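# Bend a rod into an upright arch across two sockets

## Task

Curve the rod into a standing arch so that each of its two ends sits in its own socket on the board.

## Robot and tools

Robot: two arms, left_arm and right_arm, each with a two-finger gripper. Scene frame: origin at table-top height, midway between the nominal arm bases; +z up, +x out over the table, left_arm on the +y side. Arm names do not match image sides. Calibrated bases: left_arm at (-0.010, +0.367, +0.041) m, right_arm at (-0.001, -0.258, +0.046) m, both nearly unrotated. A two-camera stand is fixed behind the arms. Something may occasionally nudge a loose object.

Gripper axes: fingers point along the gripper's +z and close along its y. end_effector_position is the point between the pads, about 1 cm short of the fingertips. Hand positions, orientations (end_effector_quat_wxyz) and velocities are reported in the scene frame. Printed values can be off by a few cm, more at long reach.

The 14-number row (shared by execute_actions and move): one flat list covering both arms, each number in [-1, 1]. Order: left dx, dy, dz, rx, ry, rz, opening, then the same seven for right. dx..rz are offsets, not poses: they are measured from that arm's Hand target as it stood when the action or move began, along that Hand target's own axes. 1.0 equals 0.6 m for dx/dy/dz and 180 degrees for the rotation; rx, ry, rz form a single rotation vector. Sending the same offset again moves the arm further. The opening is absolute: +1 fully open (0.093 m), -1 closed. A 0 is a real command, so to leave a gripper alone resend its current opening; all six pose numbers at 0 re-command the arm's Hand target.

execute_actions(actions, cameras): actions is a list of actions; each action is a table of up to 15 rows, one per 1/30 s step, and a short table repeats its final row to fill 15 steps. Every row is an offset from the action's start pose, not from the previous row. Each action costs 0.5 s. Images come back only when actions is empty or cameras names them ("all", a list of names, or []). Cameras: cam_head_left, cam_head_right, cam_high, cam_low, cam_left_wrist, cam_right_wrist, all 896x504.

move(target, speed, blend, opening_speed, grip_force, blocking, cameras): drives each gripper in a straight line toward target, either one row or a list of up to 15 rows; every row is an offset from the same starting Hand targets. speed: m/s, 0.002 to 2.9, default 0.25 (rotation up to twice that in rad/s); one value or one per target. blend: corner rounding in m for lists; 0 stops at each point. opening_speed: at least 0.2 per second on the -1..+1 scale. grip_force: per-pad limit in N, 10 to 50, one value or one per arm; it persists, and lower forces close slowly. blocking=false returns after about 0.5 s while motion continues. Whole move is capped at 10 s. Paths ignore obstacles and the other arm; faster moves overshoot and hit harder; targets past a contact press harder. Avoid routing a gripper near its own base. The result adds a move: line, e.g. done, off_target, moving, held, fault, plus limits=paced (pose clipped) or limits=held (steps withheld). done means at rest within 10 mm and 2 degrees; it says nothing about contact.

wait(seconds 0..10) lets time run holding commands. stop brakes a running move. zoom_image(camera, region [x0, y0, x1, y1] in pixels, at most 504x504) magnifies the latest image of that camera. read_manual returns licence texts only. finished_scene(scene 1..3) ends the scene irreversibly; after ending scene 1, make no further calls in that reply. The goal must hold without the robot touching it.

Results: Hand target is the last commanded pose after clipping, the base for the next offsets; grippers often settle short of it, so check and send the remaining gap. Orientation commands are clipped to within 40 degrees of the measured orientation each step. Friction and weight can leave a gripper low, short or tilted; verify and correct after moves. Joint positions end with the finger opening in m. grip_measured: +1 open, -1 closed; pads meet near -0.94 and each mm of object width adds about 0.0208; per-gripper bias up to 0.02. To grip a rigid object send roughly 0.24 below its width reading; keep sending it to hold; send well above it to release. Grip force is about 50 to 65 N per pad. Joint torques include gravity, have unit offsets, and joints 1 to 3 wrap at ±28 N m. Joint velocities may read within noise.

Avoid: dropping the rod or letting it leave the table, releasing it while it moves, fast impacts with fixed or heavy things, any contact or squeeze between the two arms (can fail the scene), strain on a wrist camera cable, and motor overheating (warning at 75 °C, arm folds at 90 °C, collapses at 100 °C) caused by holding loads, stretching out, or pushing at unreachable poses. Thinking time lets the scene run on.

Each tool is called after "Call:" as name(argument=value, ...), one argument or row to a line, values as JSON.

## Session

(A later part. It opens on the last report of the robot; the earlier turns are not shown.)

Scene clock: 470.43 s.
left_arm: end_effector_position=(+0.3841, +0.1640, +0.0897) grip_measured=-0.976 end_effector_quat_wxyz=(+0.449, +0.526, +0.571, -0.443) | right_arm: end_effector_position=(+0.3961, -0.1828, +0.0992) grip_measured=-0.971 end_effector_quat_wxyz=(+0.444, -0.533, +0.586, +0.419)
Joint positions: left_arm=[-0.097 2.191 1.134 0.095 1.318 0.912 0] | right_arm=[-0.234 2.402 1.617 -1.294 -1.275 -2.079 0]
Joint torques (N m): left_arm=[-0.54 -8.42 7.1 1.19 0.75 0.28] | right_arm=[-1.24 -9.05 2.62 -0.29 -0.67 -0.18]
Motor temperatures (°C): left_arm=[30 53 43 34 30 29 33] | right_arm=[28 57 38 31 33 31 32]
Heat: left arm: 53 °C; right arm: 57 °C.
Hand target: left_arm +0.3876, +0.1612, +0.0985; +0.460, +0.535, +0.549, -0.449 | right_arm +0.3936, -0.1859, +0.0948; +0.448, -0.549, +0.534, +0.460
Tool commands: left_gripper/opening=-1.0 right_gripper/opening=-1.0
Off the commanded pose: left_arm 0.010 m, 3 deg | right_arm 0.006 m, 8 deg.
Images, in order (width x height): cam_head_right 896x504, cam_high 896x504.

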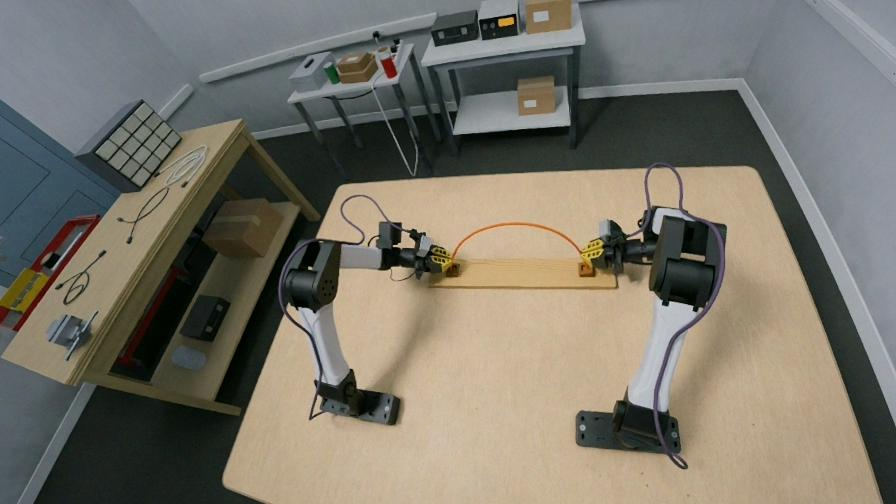

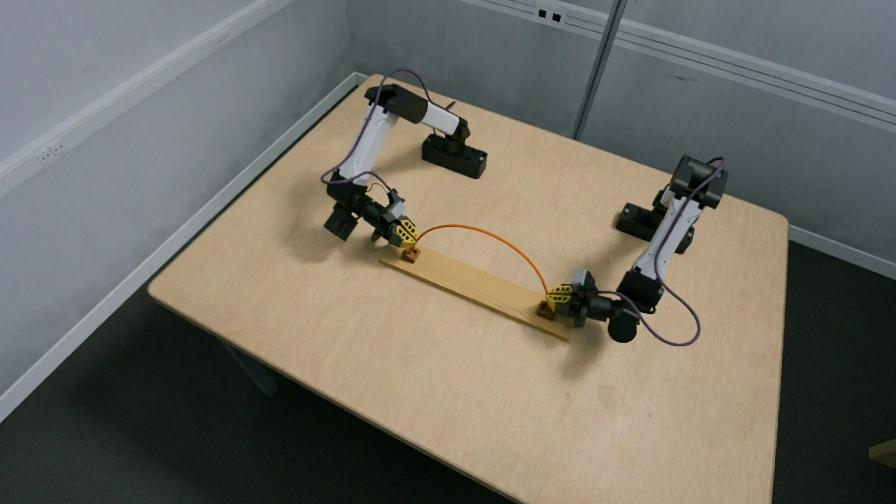

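Call:
move(
  target=[0.0012,0,-0.0066,0,0,0,-1,0.0017,0,-0.0115,0,0,0,-1],
  speed=0.03,
  cameras=["cam_low","cam_high","cam_head_right"],
)

Call:
zoom_image(
  camera="cam_low",
  region=[380, 245, 425, 290],
)

Call:
zoom_image(
  camera="cam_high",
  region=[395, 235, 430, 270],
)

Call:
zoom_image(
  camera="cam_head_right",
  region=[565, 240, 605, 280],
)

Scene clock: 486.87 s.
left_arm: end_effector_position=(+0.3835, +0.1654, +0.0901) grip_measured=-0.976 end_effector_quat_wxyz=(+0.449, +0.529, +0.568, -0.442) | right_arm: end_effector_position=(+0.3968, -0.1858, +0.0995) grip_measured=-0.971 end_effector_quat_wxyz=(+0.446, -0.530, +0.588, +0.418)
Joint positions: left_arm=[-0.093 2.191 1.144 0.056 1.322 0.949 0] | right_arm=[-0.242 2.402 1.617 -1.294 -1.278 -2.079 0]
Joint torques (N m): left_arm=[0.13 -8.39 6.99 1.11 0.78 0.27] | right_arm=[-2.02 -9.32 2.61 -0.33 -0.56 -0.17]
Motor temperatures (°C): left_arm=[30 52 43 34 30 29 33] | right_arm=[28 57 38 31 33 31 32]
Heat: left arm: 52 °C; right arm: 57 °C.
Hand target: left_arm +0.3875, +0.1654, +0.0984; +0.460, +0.535, +0.549, -0.449 | right_arm +0.3938, -0.1929, +0.0950; +0.448, -0.549, +0.534, +0.461
Off the commanded pose: left_arm 0.009 m, 3 deg | right_arm 0.009 m, 8 deg.
joint sent to its limit (right arm) — joint 6 (wrist roll), lower limit. The joint targets are off in orientation, not in position.
move: off_target (left_arm, right_arm)
Images, in order (width x height): cam_head_right 896x504, cam_high 896x504, cam_low 896x504.

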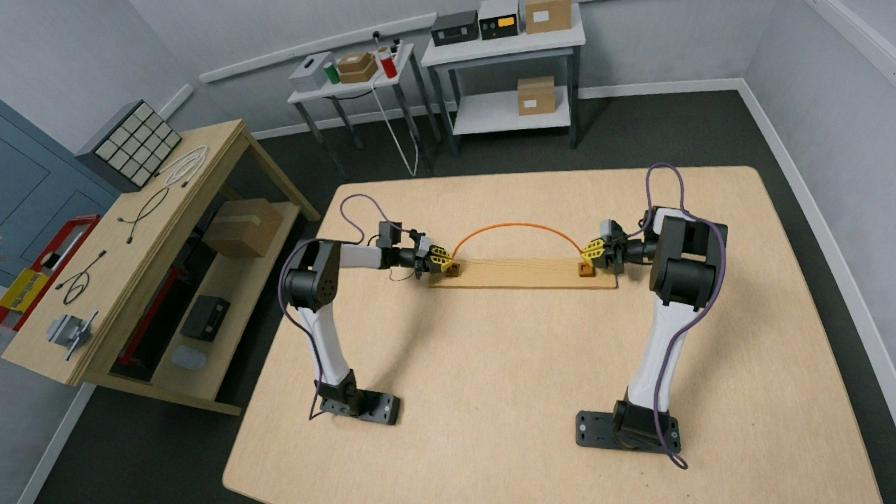

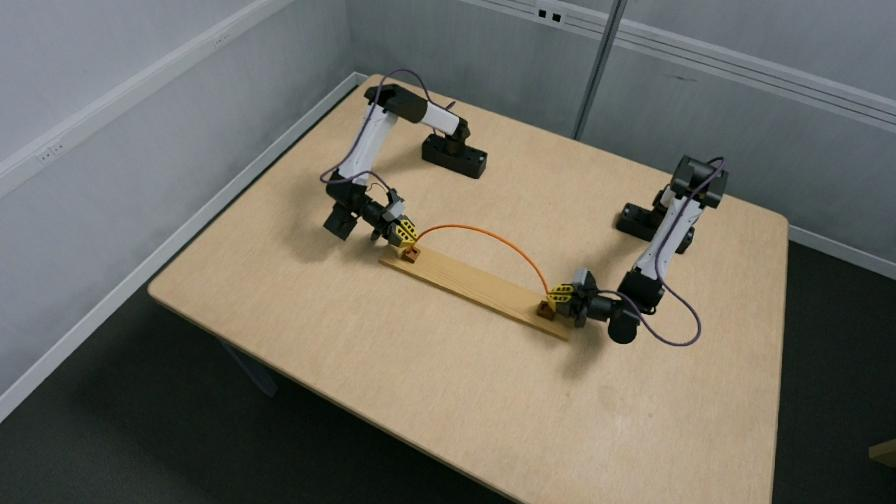

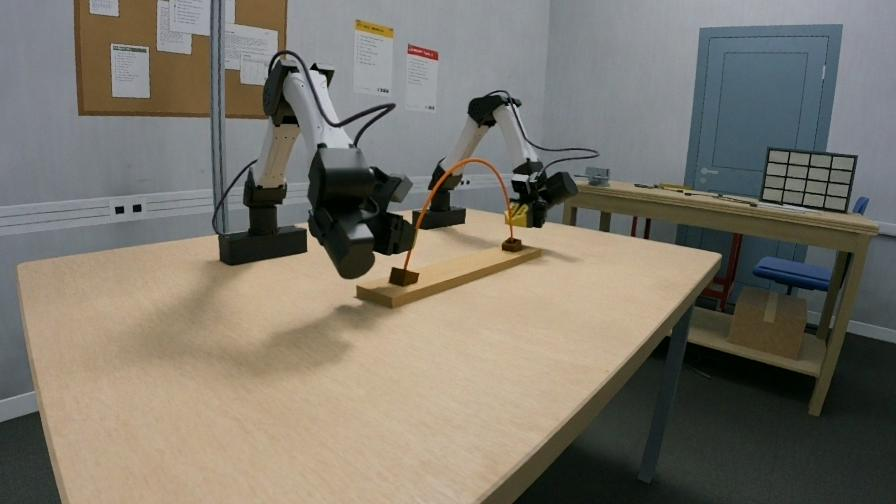

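Scaled by 11.200 from the camera's 896x504 image, which has a finer 1280x720 frame.

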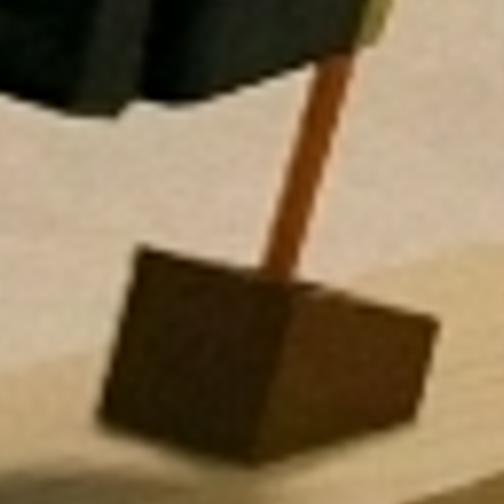

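Scaled by 14.400 from the camera's 896x504 image, which has a finer 1280x720 frame.

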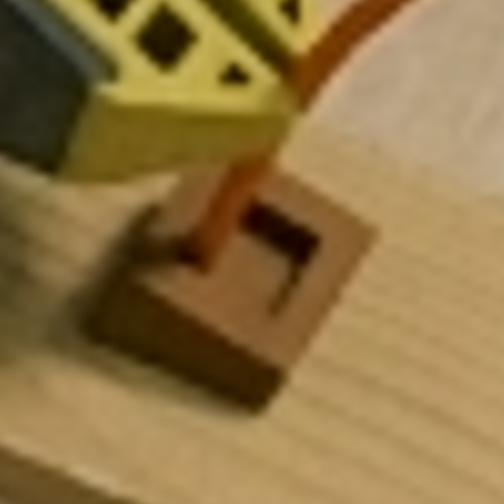

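Scaled by 12.600 from the camera's 896x504 image, which has a finer 1280x720 frame.

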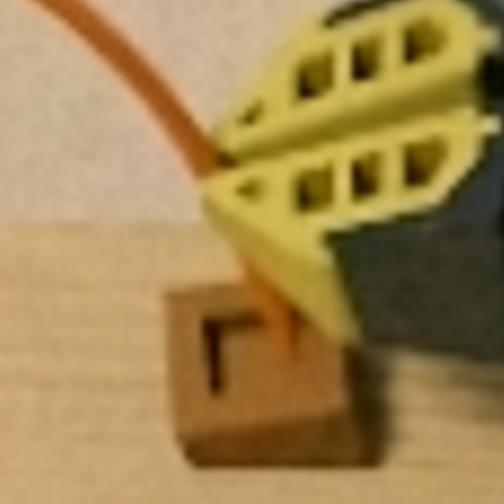

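Call:
move(
  target=[
    [0.0082,0,0.0013,0,0,0,-1,-0.0062,0,0.0074,0,0,0,-1],
    [0.0082,0,0.0013,0,0,0,-0.5,-0.0062,0,0.0074,0,0,0,-0.5],
  ],
  speed=0.03,
  opening_speed=0.25,
  cameras=["cam_low","cam_high","cam_head_left"],
)

Call:
zoom_image(
  camera="cam_low",
  region=[380, 245, 425, 290],
)

Call:
zoom_image(
  camera="cam_high",
  region=[395, 235, 430, 270],
)

Call:
zoom_image(
  camera="cam_low",
  region=[490, 220, 535, 265],
)

Scene clock: 504.10 s.
left_arm: end_effector_position=(+0.3820, +0.1649, +0.0878) grip_measured=-0.502 end_effector_quat_wxyz=(+0.448, +0.527, +0.563, -0.452) | right_arm: end_effector_position=(+0.3943, -0.1856, +0.0973) grip_measured=-0.502 end_effector_quat_wxyz=(+0.441, -0.530, +0.590, +0.420)
Joint positions: left_arm=[-0.092 2.208 1.151 0.052 1.344 0.957 0.021] | right_arm=[-0.242 2.402 1.61 -1.295 -1.27 -2.079 0.021]
Joint torques (N m): left_arm=[0.05 -8.7 6.56 1.17 0.59 0.28] | right_arm=[-0.98 -9.58 3.33 -0.39 -0.69 -0.17]
Motor temperatures (°C): left_arm=[30 53 43 34 30 29 33] | right_arm=[28 58 38 31 32 31 32]
Heat: left arm: 53 °C; right arm: 58 °C.
Hand target: left_arm +0.3875, +0.1654, +0.0935; +0.460, +0.535, +0.549, -0.448 | right_arm +0.3936, -0.1879, +0.0979; +0.448, -0.549, +0.534, +0.460
Off the commanded pose: left_arm 0.008 m, 2 deg | right_arm 0.002 m, 8 deg.
joint sent to its limit (right arm) — joint 6 (wrist roll), lower limit. The joint targets are off in orientation, not in position.
move: off_target (right_arm); target 2's new opening was sent with right_arm's hand 0.004 m and 8 deg from that target
Images, in order (width x height): cam_head_left 896x504, cam_high 896x504, cam_low 896x504.

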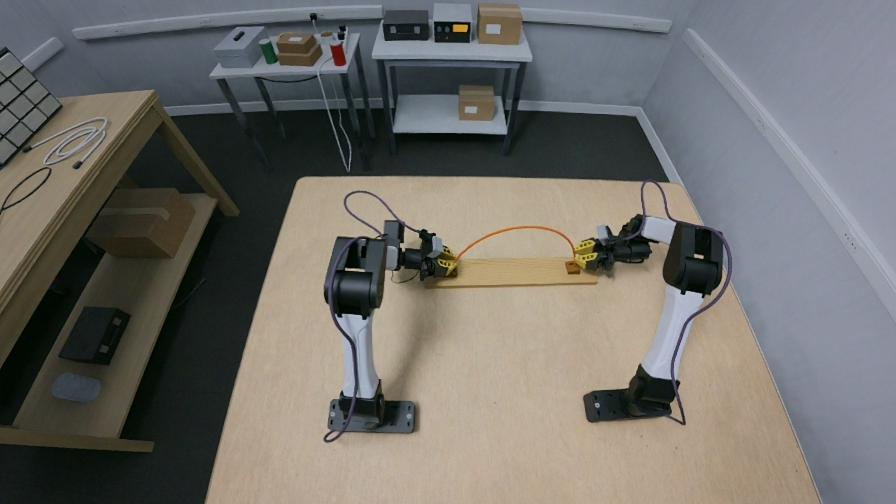

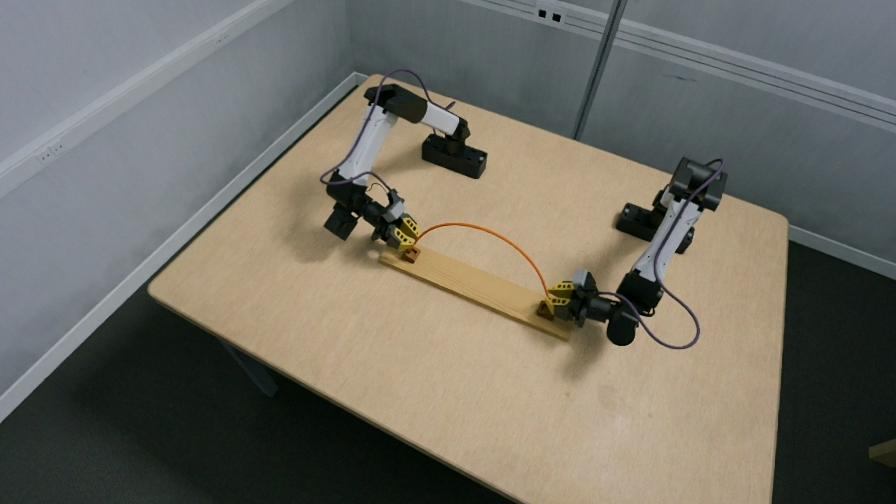

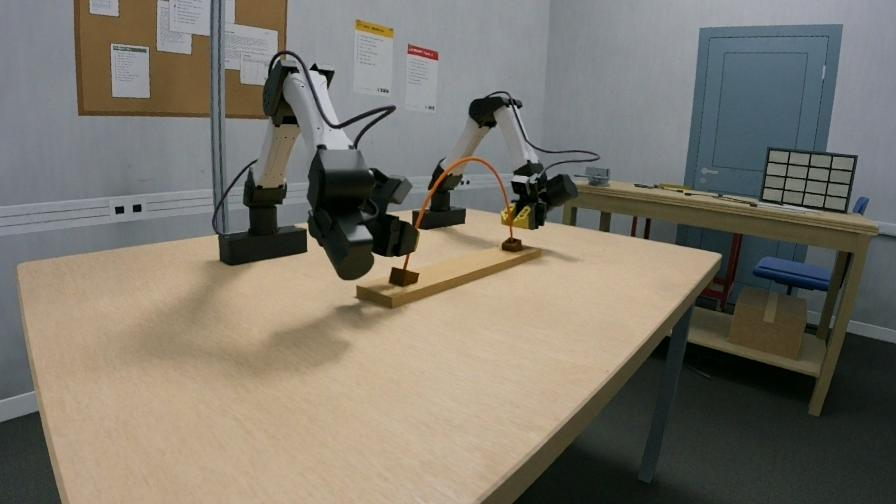

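Scaled by 11.200 from the camera's 896x504 image, which has a finer 1280x720 frame.

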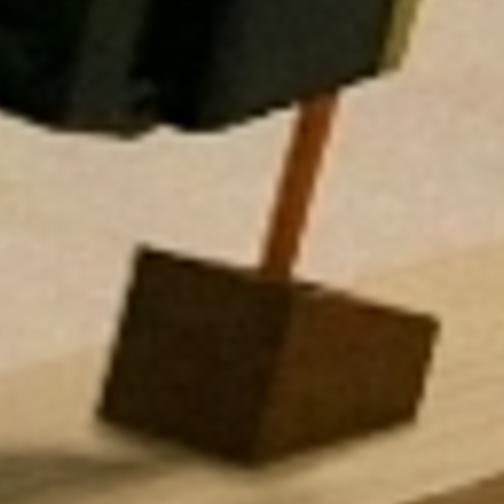

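Scaled by 14.400 from the camera's 896x504 image, which has a finer 1280x720 frame.

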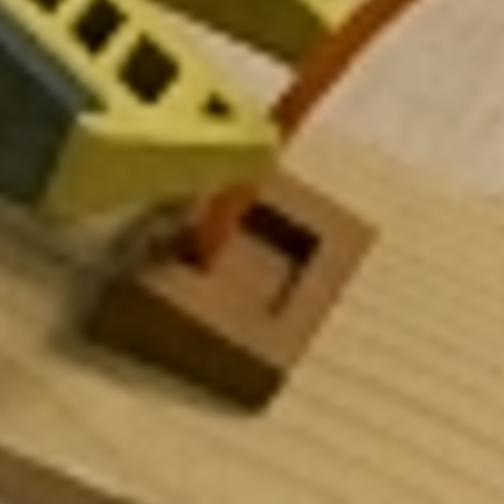

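Scaled by 11.200 from the camera's 896x504 image, which has a finer 1280x720 frame.

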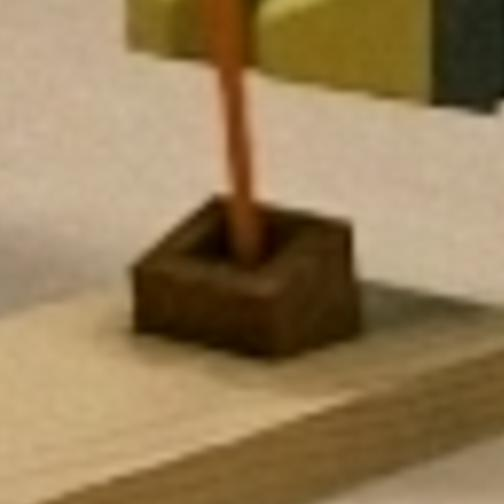

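Call:
move(
  target=[
    [0,0,0,0,0,0,0,0,0,0,0,0.035,0,0],
    [0,0,-0.0833,0,0,0,0,0,0,-0.0833,0,0.045,0,0],
    [-0.05,0,-0.2167,0,0.06,0,0,-0.05,0,-0.2167,0,0.13,0,0],
  ],
  speed=[0.04,0.06,0.1],
  opening_speed=0.4,
  cameras=["cam_low","cam_high","cam_head_left"],
)

Scene clock: 525.50 s.
left_arm: end_effector_position=(+0.3793, +0.2872, +0.1409) grip_measured=-0.002 end_effector_quat_wxyz=(+0.399, +0.566, +0.598, -0.404) | right_arm: end_effector_position=(+0.3953, -0.3071, +0.1286) grip_measured=-0.002 end_effector_quat_wxyz=(+0.326, -0.594, +0.672, +0.299)
Joint positions: left_arm=[0.2 2.266 1.667 -1.405 1.168 2.003 0.045] | right_arm=[-0.456 2.351 1.919 -1.549 -0.845 -2.079 0.045]
Joint torques (N m): left_arm=[-0.29 -9.11 7.3 -0.54 0.49 0.29] | right_arm=[-0.88 -12.72 6.58 -0.61 -0.56 -0.17]
Motor temperatures (°C): left_arm=[30 54 43 33 30 29 32] | right_arm=[28 60 38 31 32 31 31]
Heat: left arm: 54 °C; right arm: 60 °C.
Hand target: left_arm +0.3843, +0.2882, +0.1457; +0.406, +0.575, +0.590, -0.396 | right_arm +0.3970, -0.3106, +0.1502; +0.330, -0.631, +0.614, +0.340
Off the commanded pose: left_arm 0.007 m, 2 deg | right_arm 0.022 m, 9 deg.
joint sent to its limit (right arm) — joint 4 (wrist pitch), lower limit; joint 6 (wrist roll), lower limit. The joint targets are off in orientation, not in position.
move: off_target (right_arm)
Images, in order (width x height): cam_head_left 896x504, cam_high 896x504, cam_low 896x504.

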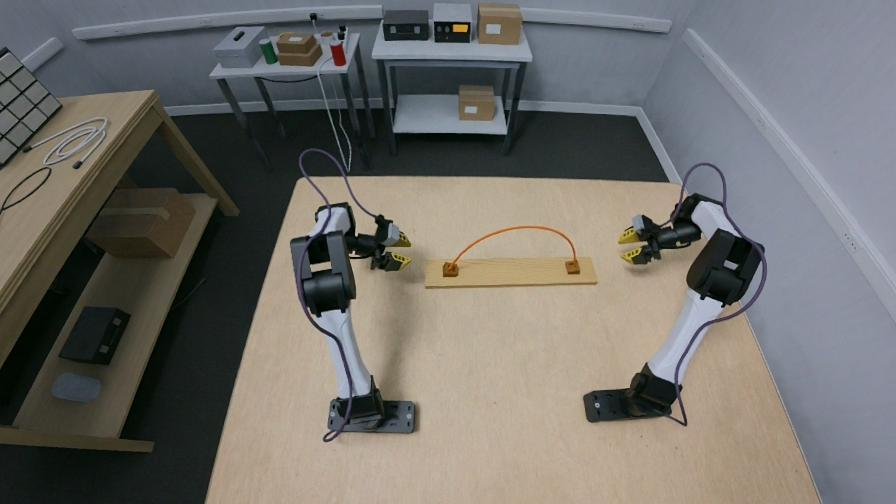

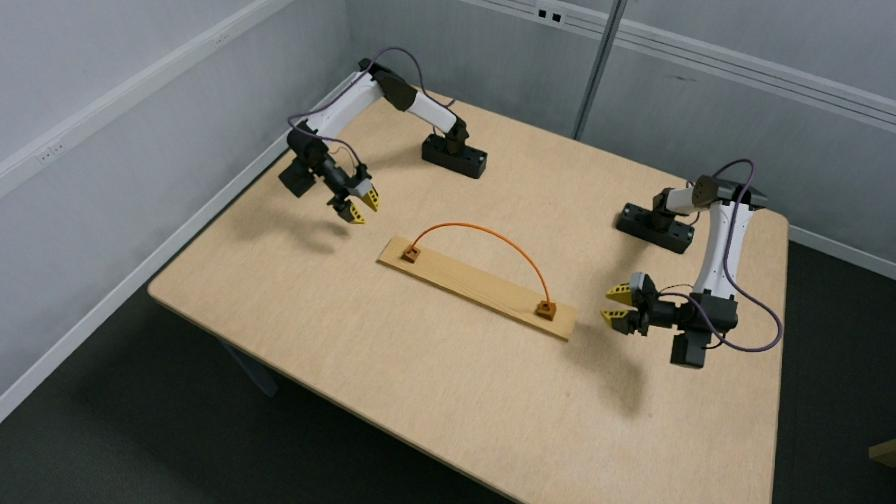

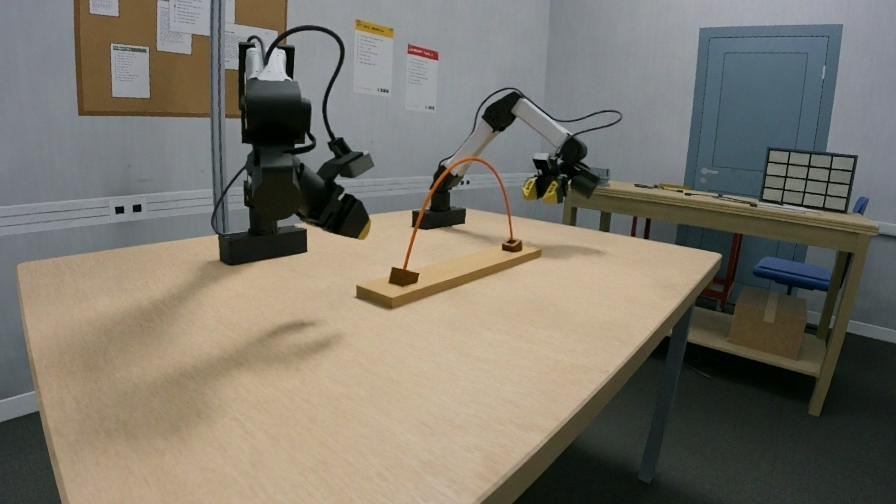

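Call:
execute_actions(
  actions=[],
  cameras=["cam_high", "cam_low", "cam_head_left"],
)

Scene clock: 530.63 s.
left_arm: end_effector_position=(+0.3792, +0.2872, +0.1410) grip_measured=-0.002 end_effector_quat_wxyz=(+0.399, +0.566, +0.598, -0.404) | right_arm: end_effector_position=(+0.3952, -0.3072, +0.1286) grip_measured=-0.002 end_effector_quat_wxyz=(+0.326, -0.594, +0.672, +0.299)
Joint positions: left_arm=[0.2 2.266 1.667 -1.406 1.168 2.004 0.045] | right_arm=[-0.456 2.351 1.919 -1.549 -0.845 -2.079 0.045]
Joint velocities: within noise
Joint torques (N m): left_arm=[-0.29 -9.1 7.28 -0.53 0.48 0.29] | right_arm=[-0.87 -12.72 6.57 -0.61 -0.57 -0.17]
Motor temperatures (°C): left_arm=[30 56 43 33 30 29 32] | right_arm=[28 61 38 31 32 31 31]
Heat: left arm: 56 °C; right arm: 61 °C.
Hand target: left_arm +0.3844, +0.2882, +0.1457; +0.406, +0.574, +0.590, -0.396 | right_arm +0.3970, -0.3107, +0.1501; +0.330, -0.631, +0.614, +0.340
Tool commands: left_gripper/opening=+0.0 right_gripper/opening=+0.0
Off the commanded pose: left_arm 0.007 m, 2 deg | right_arm 0.022 m, 9 deg.
Images, in order (width x height): cam_head_left 896x504, cam_high 896x504, cam_low 896x504.

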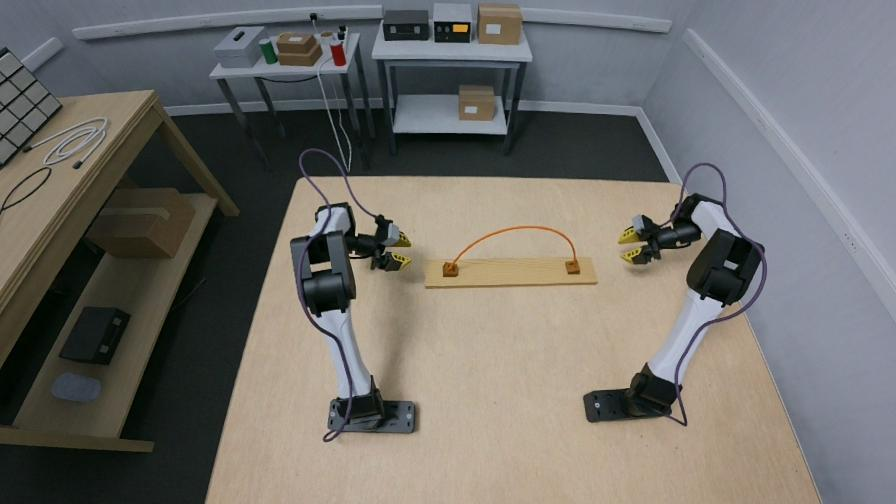

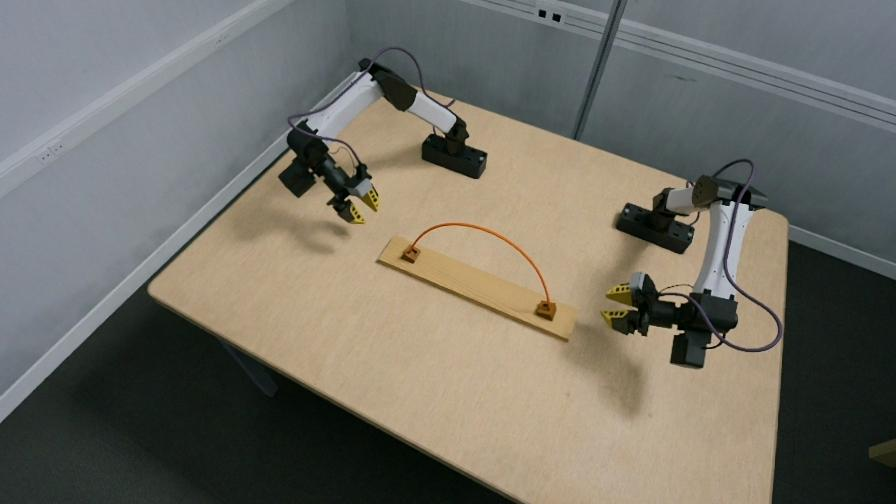

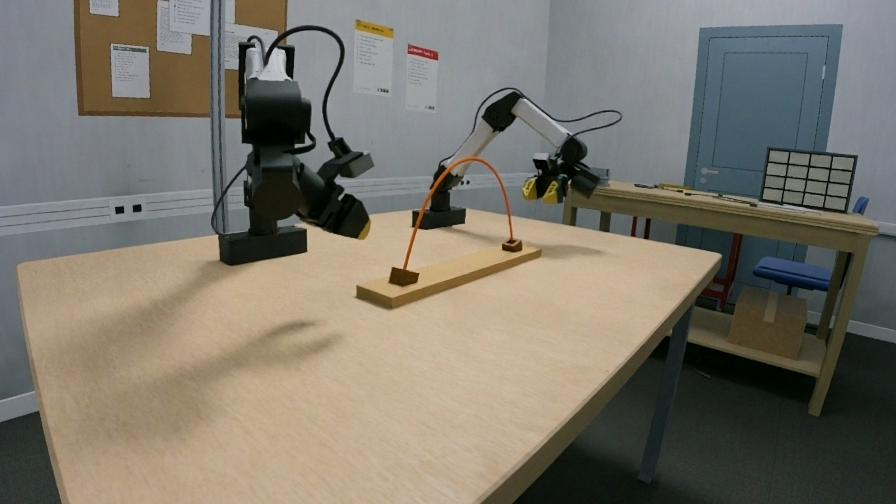

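Call:
zoom_image(
  camera="cam_high",
  region=[395, 235, 430, 270],
)

Call:
zoom_image(
  camera="cam_high",
  region=[530, 290, 565, 325],
)

Scaled by 14.400 from the camera's 896x504 image, which has a finer 1280x720 frame.

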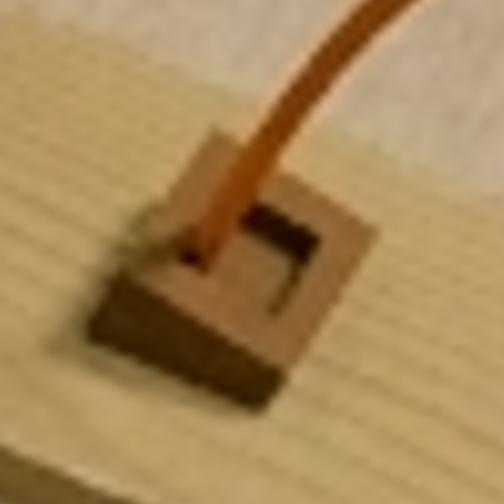

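Scaled by 14.400 from the camera's 896x504 image, which has a finer 1280x720 frame.

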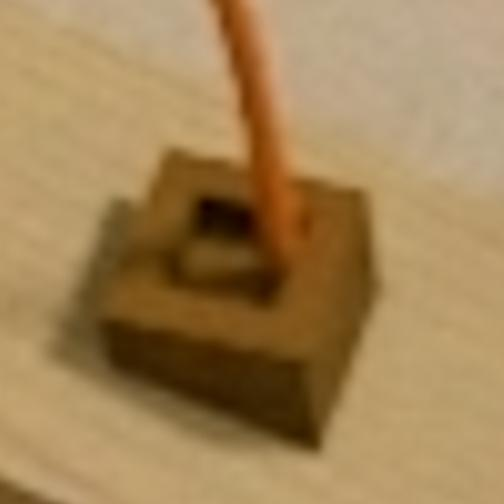

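Both ends of the rod are inside their sockets and the arch stands on its own.

Call:
finished_scene(
  scene=3,
)

The scene is finished: the task was done.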